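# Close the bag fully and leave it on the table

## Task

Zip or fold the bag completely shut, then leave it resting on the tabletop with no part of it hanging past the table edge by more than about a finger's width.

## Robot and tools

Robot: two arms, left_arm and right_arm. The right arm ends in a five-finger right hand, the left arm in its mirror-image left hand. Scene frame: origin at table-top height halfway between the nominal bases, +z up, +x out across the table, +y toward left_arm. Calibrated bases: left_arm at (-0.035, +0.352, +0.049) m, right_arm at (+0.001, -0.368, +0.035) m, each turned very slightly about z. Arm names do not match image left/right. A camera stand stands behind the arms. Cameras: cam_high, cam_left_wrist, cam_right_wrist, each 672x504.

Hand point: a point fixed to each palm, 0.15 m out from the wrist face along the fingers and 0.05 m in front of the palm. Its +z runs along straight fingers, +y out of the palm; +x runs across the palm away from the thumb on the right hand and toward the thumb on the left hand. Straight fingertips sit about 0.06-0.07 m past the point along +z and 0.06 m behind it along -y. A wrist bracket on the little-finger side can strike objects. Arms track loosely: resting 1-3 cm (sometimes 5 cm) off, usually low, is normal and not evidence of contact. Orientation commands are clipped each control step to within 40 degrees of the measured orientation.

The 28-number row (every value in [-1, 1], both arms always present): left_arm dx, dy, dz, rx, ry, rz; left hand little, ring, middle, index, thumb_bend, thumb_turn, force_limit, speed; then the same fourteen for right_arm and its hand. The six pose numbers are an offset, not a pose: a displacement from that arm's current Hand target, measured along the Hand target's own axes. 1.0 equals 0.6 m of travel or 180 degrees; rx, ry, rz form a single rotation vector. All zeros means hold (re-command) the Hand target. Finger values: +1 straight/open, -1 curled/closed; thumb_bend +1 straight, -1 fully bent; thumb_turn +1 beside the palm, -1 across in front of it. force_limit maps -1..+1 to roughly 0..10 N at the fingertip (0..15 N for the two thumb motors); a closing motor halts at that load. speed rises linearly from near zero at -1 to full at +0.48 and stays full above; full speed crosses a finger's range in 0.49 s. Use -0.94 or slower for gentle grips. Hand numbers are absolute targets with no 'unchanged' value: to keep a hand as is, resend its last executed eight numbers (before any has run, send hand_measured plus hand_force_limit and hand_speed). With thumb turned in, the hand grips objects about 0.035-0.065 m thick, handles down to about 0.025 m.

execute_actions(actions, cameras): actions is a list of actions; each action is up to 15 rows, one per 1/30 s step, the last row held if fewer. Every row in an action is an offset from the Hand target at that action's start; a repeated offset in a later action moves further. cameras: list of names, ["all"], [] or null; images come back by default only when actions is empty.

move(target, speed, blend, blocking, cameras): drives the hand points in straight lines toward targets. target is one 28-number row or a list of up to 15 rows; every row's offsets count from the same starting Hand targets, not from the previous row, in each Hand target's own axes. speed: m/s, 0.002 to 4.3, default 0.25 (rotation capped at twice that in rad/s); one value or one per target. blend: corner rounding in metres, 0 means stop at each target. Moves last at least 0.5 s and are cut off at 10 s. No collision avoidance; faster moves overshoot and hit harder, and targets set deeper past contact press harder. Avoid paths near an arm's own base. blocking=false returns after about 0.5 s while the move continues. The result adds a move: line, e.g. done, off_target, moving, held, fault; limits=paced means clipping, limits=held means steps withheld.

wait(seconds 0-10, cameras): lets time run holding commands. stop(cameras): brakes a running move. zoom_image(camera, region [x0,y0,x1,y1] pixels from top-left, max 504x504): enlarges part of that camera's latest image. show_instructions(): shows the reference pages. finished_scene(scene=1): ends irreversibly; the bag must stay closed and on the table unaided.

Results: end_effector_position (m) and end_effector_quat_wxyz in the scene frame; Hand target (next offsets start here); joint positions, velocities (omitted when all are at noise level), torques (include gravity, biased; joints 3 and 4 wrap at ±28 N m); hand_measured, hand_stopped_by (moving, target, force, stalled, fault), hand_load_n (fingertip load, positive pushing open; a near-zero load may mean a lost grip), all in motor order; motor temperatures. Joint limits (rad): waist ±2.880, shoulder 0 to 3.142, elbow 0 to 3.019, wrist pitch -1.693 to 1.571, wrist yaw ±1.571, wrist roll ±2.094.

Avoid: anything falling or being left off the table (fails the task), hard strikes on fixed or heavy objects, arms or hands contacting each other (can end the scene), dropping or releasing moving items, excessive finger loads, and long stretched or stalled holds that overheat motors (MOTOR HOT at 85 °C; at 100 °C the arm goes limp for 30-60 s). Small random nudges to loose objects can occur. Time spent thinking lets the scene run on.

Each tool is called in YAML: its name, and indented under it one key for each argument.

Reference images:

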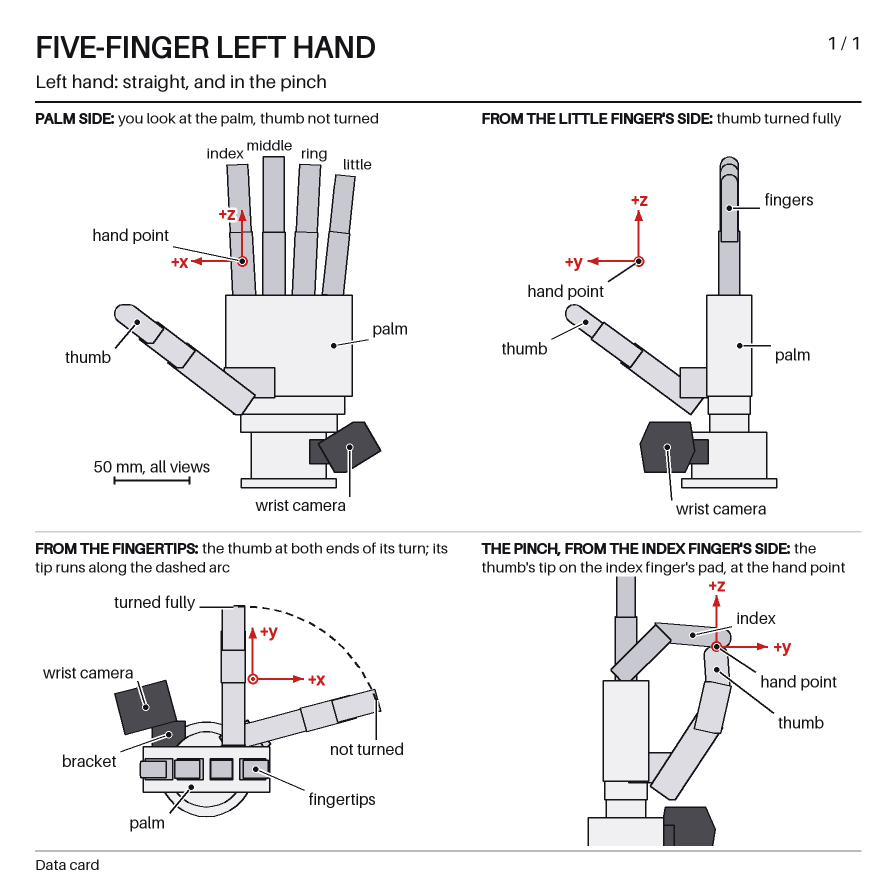

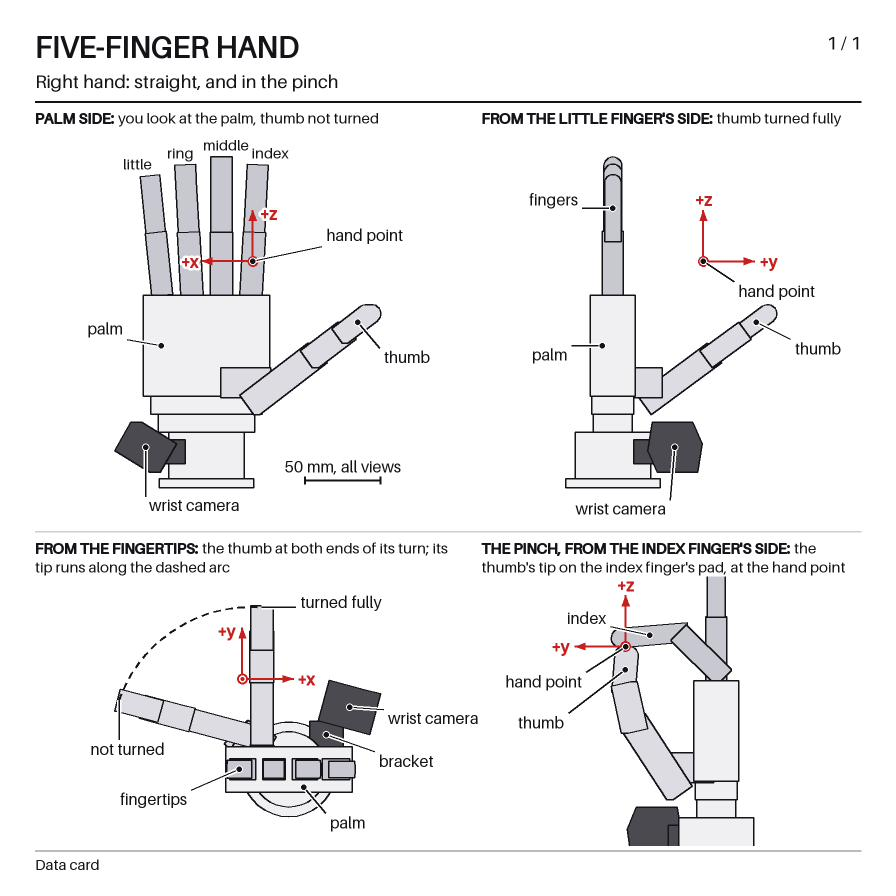

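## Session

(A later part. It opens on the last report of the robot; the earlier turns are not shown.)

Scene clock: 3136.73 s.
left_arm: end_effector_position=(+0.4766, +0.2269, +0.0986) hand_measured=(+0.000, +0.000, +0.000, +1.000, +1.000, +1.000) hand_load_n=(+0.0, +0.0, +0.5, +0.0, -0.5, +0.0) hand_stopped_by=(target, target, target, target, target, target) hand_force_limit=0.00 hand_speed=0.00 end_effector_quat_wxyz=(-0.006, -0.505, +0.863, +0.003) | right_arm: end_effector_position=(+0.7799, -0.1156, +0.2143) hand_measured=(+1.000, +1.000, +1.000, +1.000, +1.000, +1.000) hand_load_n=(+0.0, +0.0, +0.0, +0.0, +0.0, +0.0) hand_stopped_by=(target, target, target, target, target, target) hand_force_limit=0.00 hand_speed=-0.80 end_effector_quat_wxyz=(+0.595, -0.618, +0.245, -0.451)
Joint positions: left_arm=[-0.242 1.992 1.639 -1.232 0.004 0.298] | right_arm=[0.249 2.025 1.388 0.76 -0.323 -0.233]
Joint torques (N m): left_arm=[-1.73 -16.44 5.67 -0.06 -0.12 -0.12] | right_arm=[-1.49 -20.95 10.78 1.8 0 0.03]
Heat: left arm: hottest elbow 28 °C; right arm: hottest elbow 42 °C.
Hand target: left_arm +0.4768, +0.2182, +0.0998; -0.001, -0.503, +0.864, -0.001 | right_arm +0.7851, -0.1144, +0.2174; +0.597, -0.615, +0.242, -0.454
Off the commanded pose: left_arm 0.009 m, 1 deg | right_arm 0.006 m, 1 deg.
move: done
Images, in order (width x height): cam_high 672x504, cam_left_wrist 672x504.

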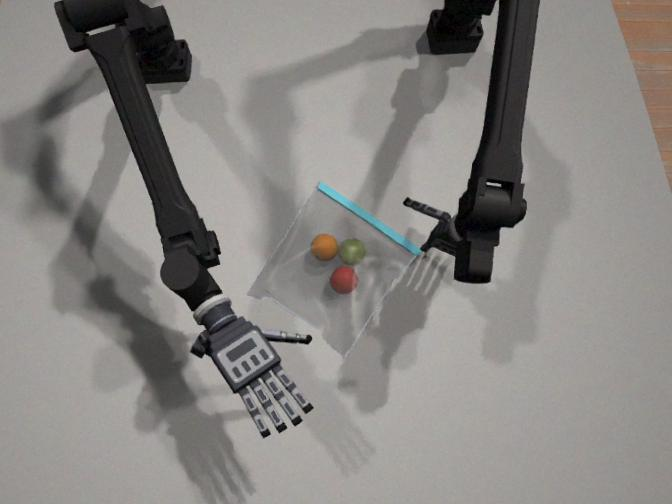

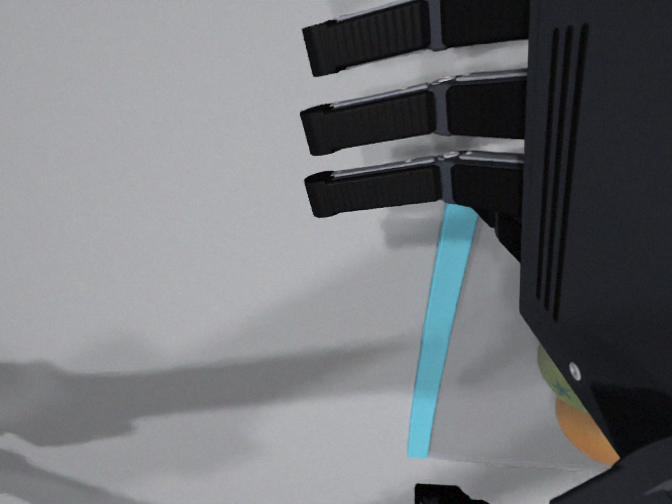

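move:
  target:
    - [0.0405,-0.0073,-0.017,0,0,0,0,0,0,1,1,1,0,0,0,0,0,0,0,0,1,1,1,1,1,1,0,-0.8]
    - [-0.0055,0,0,0,0,0,0,0,0,1,1,1,0,0,0,0,0,0,0,0,1,1,1,1,1,1,0,-0.8]
  cameras: ["cam_high","cam_left_wrist"]
  speed: 0.12

zoom_image:
  camera: "cam_high"
  region: [330, 180, 460, 280]

Scene clock: 3150.53 s.
left_arm: end_effector_position=(+0.4748, +0.2167, +0.1011) hand_measured=(+0.000, +0.000, +0.000, +1.000, +1.000, +1.000) hand_load_n=(+0.0, +0.0, +0.0, +0.0, +0.0, +0.0) hand_stopped_by=(target, target, target, target, target, target) hand_force_limit=0.00 hand_speed=0.00 end_effector_quat_wxyz=(-0.004, -0.506, +0.862, +0.002) | right_arm: end_effector_position=(+0.7799, -0.1156, +0.2143) hand_measured=(+1.000, +1.000, +1.000, +1.000, +1.000, +1.000) hand_load_n=(+0.0, +0.0, +0.0, +0.0, +0.0, +0.0) hand_stopped_by=(target, target, target, target, target, target) hand_force_limit=0.00 hand_speed=-0.80 end_effector_quat_wxyz=(+0.595, -0.618, +0.245, -0.451)
Joint positions: left_arm=[-0.259 1.987 1.639 -1.232 0.003 0.278] | right_arm=[0.249 2.025 1.388 0.76 -0.323 -0.233]
Joint torques (N m): left_arm=[-0.21 -15.68 5.93 0.06 -0.11 0.15] | right_arm=[-1.55 -20.84 10.78 1.78 0 0.04]
Heat: left arm: hottest elbow 28 °C; right arm: hottest elbow 42 °C.
Hand target: left_arm +0.4785, +0.2211, +0.0998; -0.001, -0.503, +0.864, -0.001 | right_arm +0.7851, -0.1144, +0.2174; +0.597, -0.615, +0.242, -0.454
Off the commanded pose: left_arm 0.006 m, 1 deg | right_arm 0.006 m, 1 deg.
move: done
Images, in order (width x height): cam_high 672x504, cam_left_wrist 672x504.

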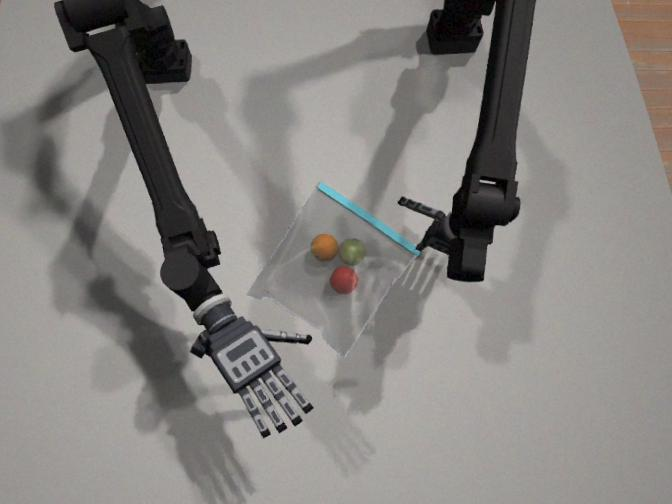

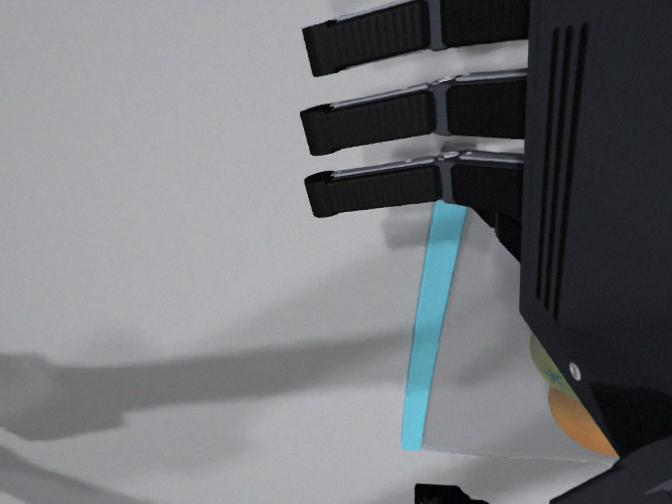

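Scaled by 3.877 from the camera's 672x504 image, which has a finer 960x720 frame.

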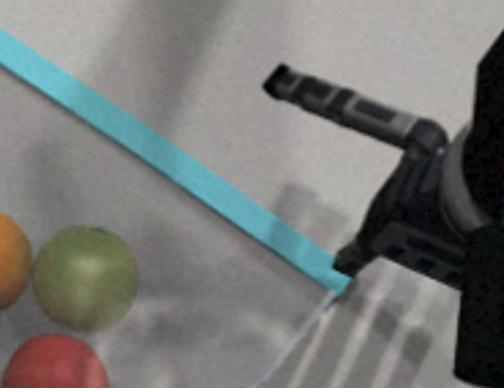

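move:
  target:
    - [-0.01,0.0097,0.05,0,0,0,0,0,0,1,1,1,0,0,0,0,0,0,0,0,1,1,1,1,1,1,0,-0.8]
    - [-0.01,0.0215,0.1333,-0.018,0,0,0,0,0,1,1,1,0,0,0,0,0,0,0,0,1,1,1,1,1,1,0,-0.8]
    - [-0.01,0.034,0.2,-0.042,0,0,0,0,0,1,1,1,0,0,0,0,0,0,0,0,1,1,1,1,1,1,0,-0.8]
  cameras: ["cam_left_wrist","cam_high"]
  speed: 0.08
  blend: 0.01

zoom_image:
  camera: "cam_high"
  region: [330, 180, 460, 280]

Scene clock: 3162.90 s.
left_arm: end_effector_position=(+0.4763, +0.2222, +0.0659) hand_measured=(+0.000, +0.000, +0.000, +1.000, +1.000, +1.000) hand_load_n=(+0.0, +0.0, +0.0, -5.5, +0.0, +0.0) hand_stopped_by=(target, target, target, target, target, target) hand_force_limit=0.00 hand_speed=0.00 end_effector_quat_wxyz=(+0.004, -0.501, +0.865, +0.000) | right_arm: end_effector_position=(+0.7799, -0.1156, +0.2143) hand_measured=(+1.000, +1.000, +1.000, +1.000, +1.000, +1.000) hand_load_n=(+0.0, +0.0, +0.0, +0.0, +0.0, +0.0) hand_stopped_by=(target, target, target, target, target, target) hand_force_limit=0.00 hand_speed=-0.80 end_effector_quat_wxyz=(+0.595, -0.618, +0.245, -0.451)
Joint positions: left_arm=[-0.254 2.014 1.586 -1.139 -0.006 0.294] | right_arm=[0.249 2.025 1.388 0.76 -0.323 -0.233]
Joint torques (N m): left_arm=[-0.15 -4.66 3.92 0.94 -1.24 0.05] | right_arm=[-1.49 -20.78 10.81 1.8 -0.01 0.05]
Heat: left arm: hottest elbow 28 °C; right arm: hottest elbow 42 °C.
Hand target: left_arm +0.4637, +0.2361, -0.0203; -0.034, -0.502, +0.863, +0.056 | right_arm +0.7851, -0.1144, +0.2174; +0.597, -0.615, +0.242, -0.454
Off the commanded pose: left_arm 0.088 m, 8 deg | right_arm 0.006 m, 1 deg.
move: off_target (left_arm)
Images, in order (width x height): cam_high 672x504, cam_left_wrist 672x504.

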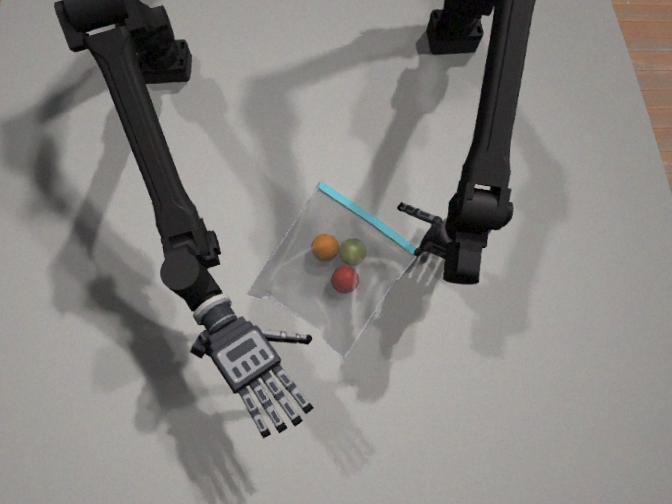

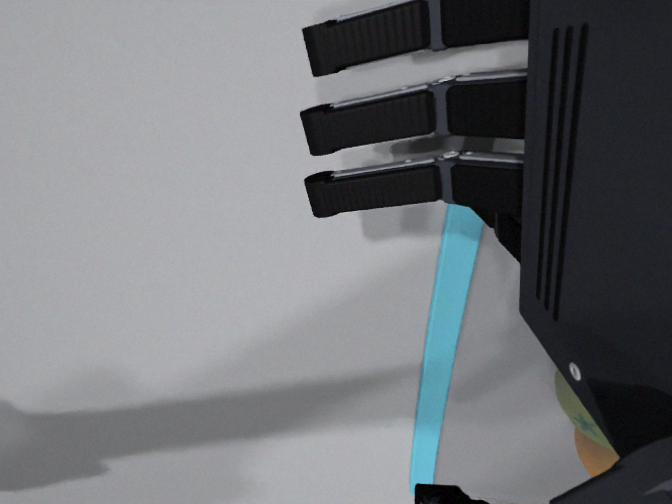

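Scaled by 3.877 from the camera's 672x504 image, which has a finer 960x720 frame.

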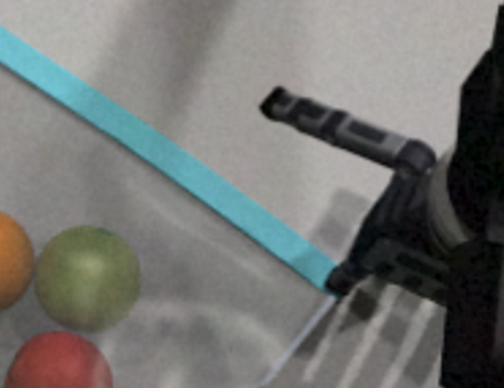

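move:
  target:
    - [0.008,-0.0105,-0.136,0.042,0,0,0,0,0,1,1,1,0,0,0,0,0,0,0,0,1,1,1,1,1,1,0,-0.8]
    - [0.062,0.1212,-0.2528,0.042,0,0,0,0,0,1,1,1,0,0,0,0,0,0,0,0,1,1,1,1,1,1,0,-0.8]
    - [0.1602,0.1727,-0.1087,0.4587,0,0,1,1,1,1,1,1,0,0,0,0,0,0,0,0,1,1,1,1,1,1,0,-0.8]
  cameras: ["cam_high","cam_left_wrist"]
  speed: [0.1,0.2,0.2]
  blend: [0.01,0.01,0]

zoom_image:
  camera: "cam_left_wrist"
  region: [290, 0, 390, 130]

zoom_image:
  camera: "cam_left_wrist"
  region: [310, 120, 410, 370]

Scene clock: 3188.17 s.
left_arm: end_effector_position=(+0.3340, +0.1950, +0.0599) hand_measured=(+1.000, +1.000, +1.000, +1.000, +1.000, +1.000) hand_load_n=(+0.0, +0.0, +0.0, +0.0, +0.0, +0.0) hand_stopped_by=(target, target, target, target, target, target) hand_force_limit=0.00 hand_speed=0.00 end_effector_quat_wxyz=(+0.306, -0.390, +0.691, -0.526) | right_arm: end_effector_position=(+0.7799, -0.1156, +0.2143) hand_measured=(+1.000, +1.000, +1.000, +1.000, +1.000, +1.000) hand_load_n=(+0.0, +0.0, +0.0, +0.0, +0.0, +0.0) hand_stopped_by=(target, target, target, target, target, target) hand_force_limit=0.00 hand_speed=-0.80 end_effector_quat_wxyz=(+0.595, -0.618, +0.245, -0.451)
Joint positions: left_arm=[-0.209 1.542 0.21 1.053 0.337 0.106] | right_arm=[0.249 2.025 1.388 0.76 -0.323 -0.233]
Joint torques (N m): left_arm=[0.32 -4.19 2.36 1.91 0.08 -0.19] | right_arm=[-1.49 -20.89 10.8 1.81 0 0.02]
Heat: left arm: hottest elbow 29 °C; right arm: hottest elbow 42 °C.
Hand target: left_arm +0.3344, +0.1994, +0.0582; +0.306, -0.399, +0.685, -0.527 | right_arm +0.7851, -0.1144, +0.2174; +0.597, -0.615, +0.242, -0.454
Off the commanded pose: left_arm 0.005 m, 1 deg | right_arm 0.006 m, 1 deg.
move: done
Images, in order (width x height): cam_high 672x504, cam_left_wrist 672x504.

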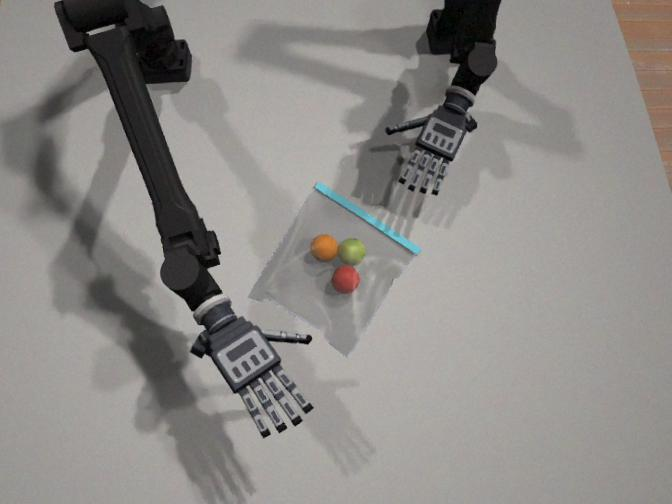

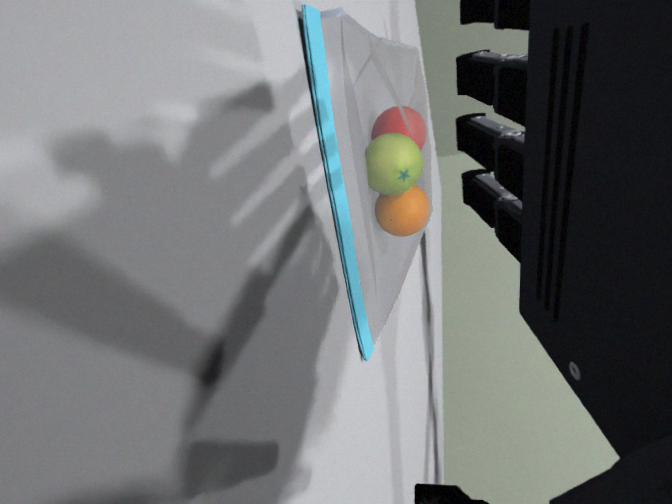

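Scaled by 3.877 from the camera's 672x504 image, which has a finer 960x720 frame.

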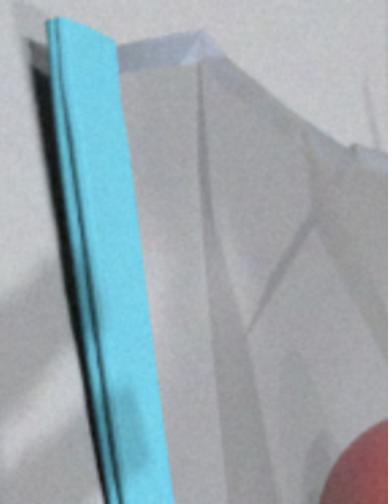

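Scaled by 2.016 from the camera's 672x504 image, which has a finer 960x720 frame.

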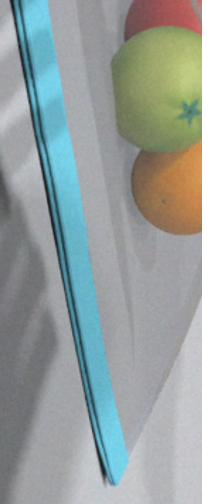

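finished_scene:
  scene: 1

The scene is finished: the task was done.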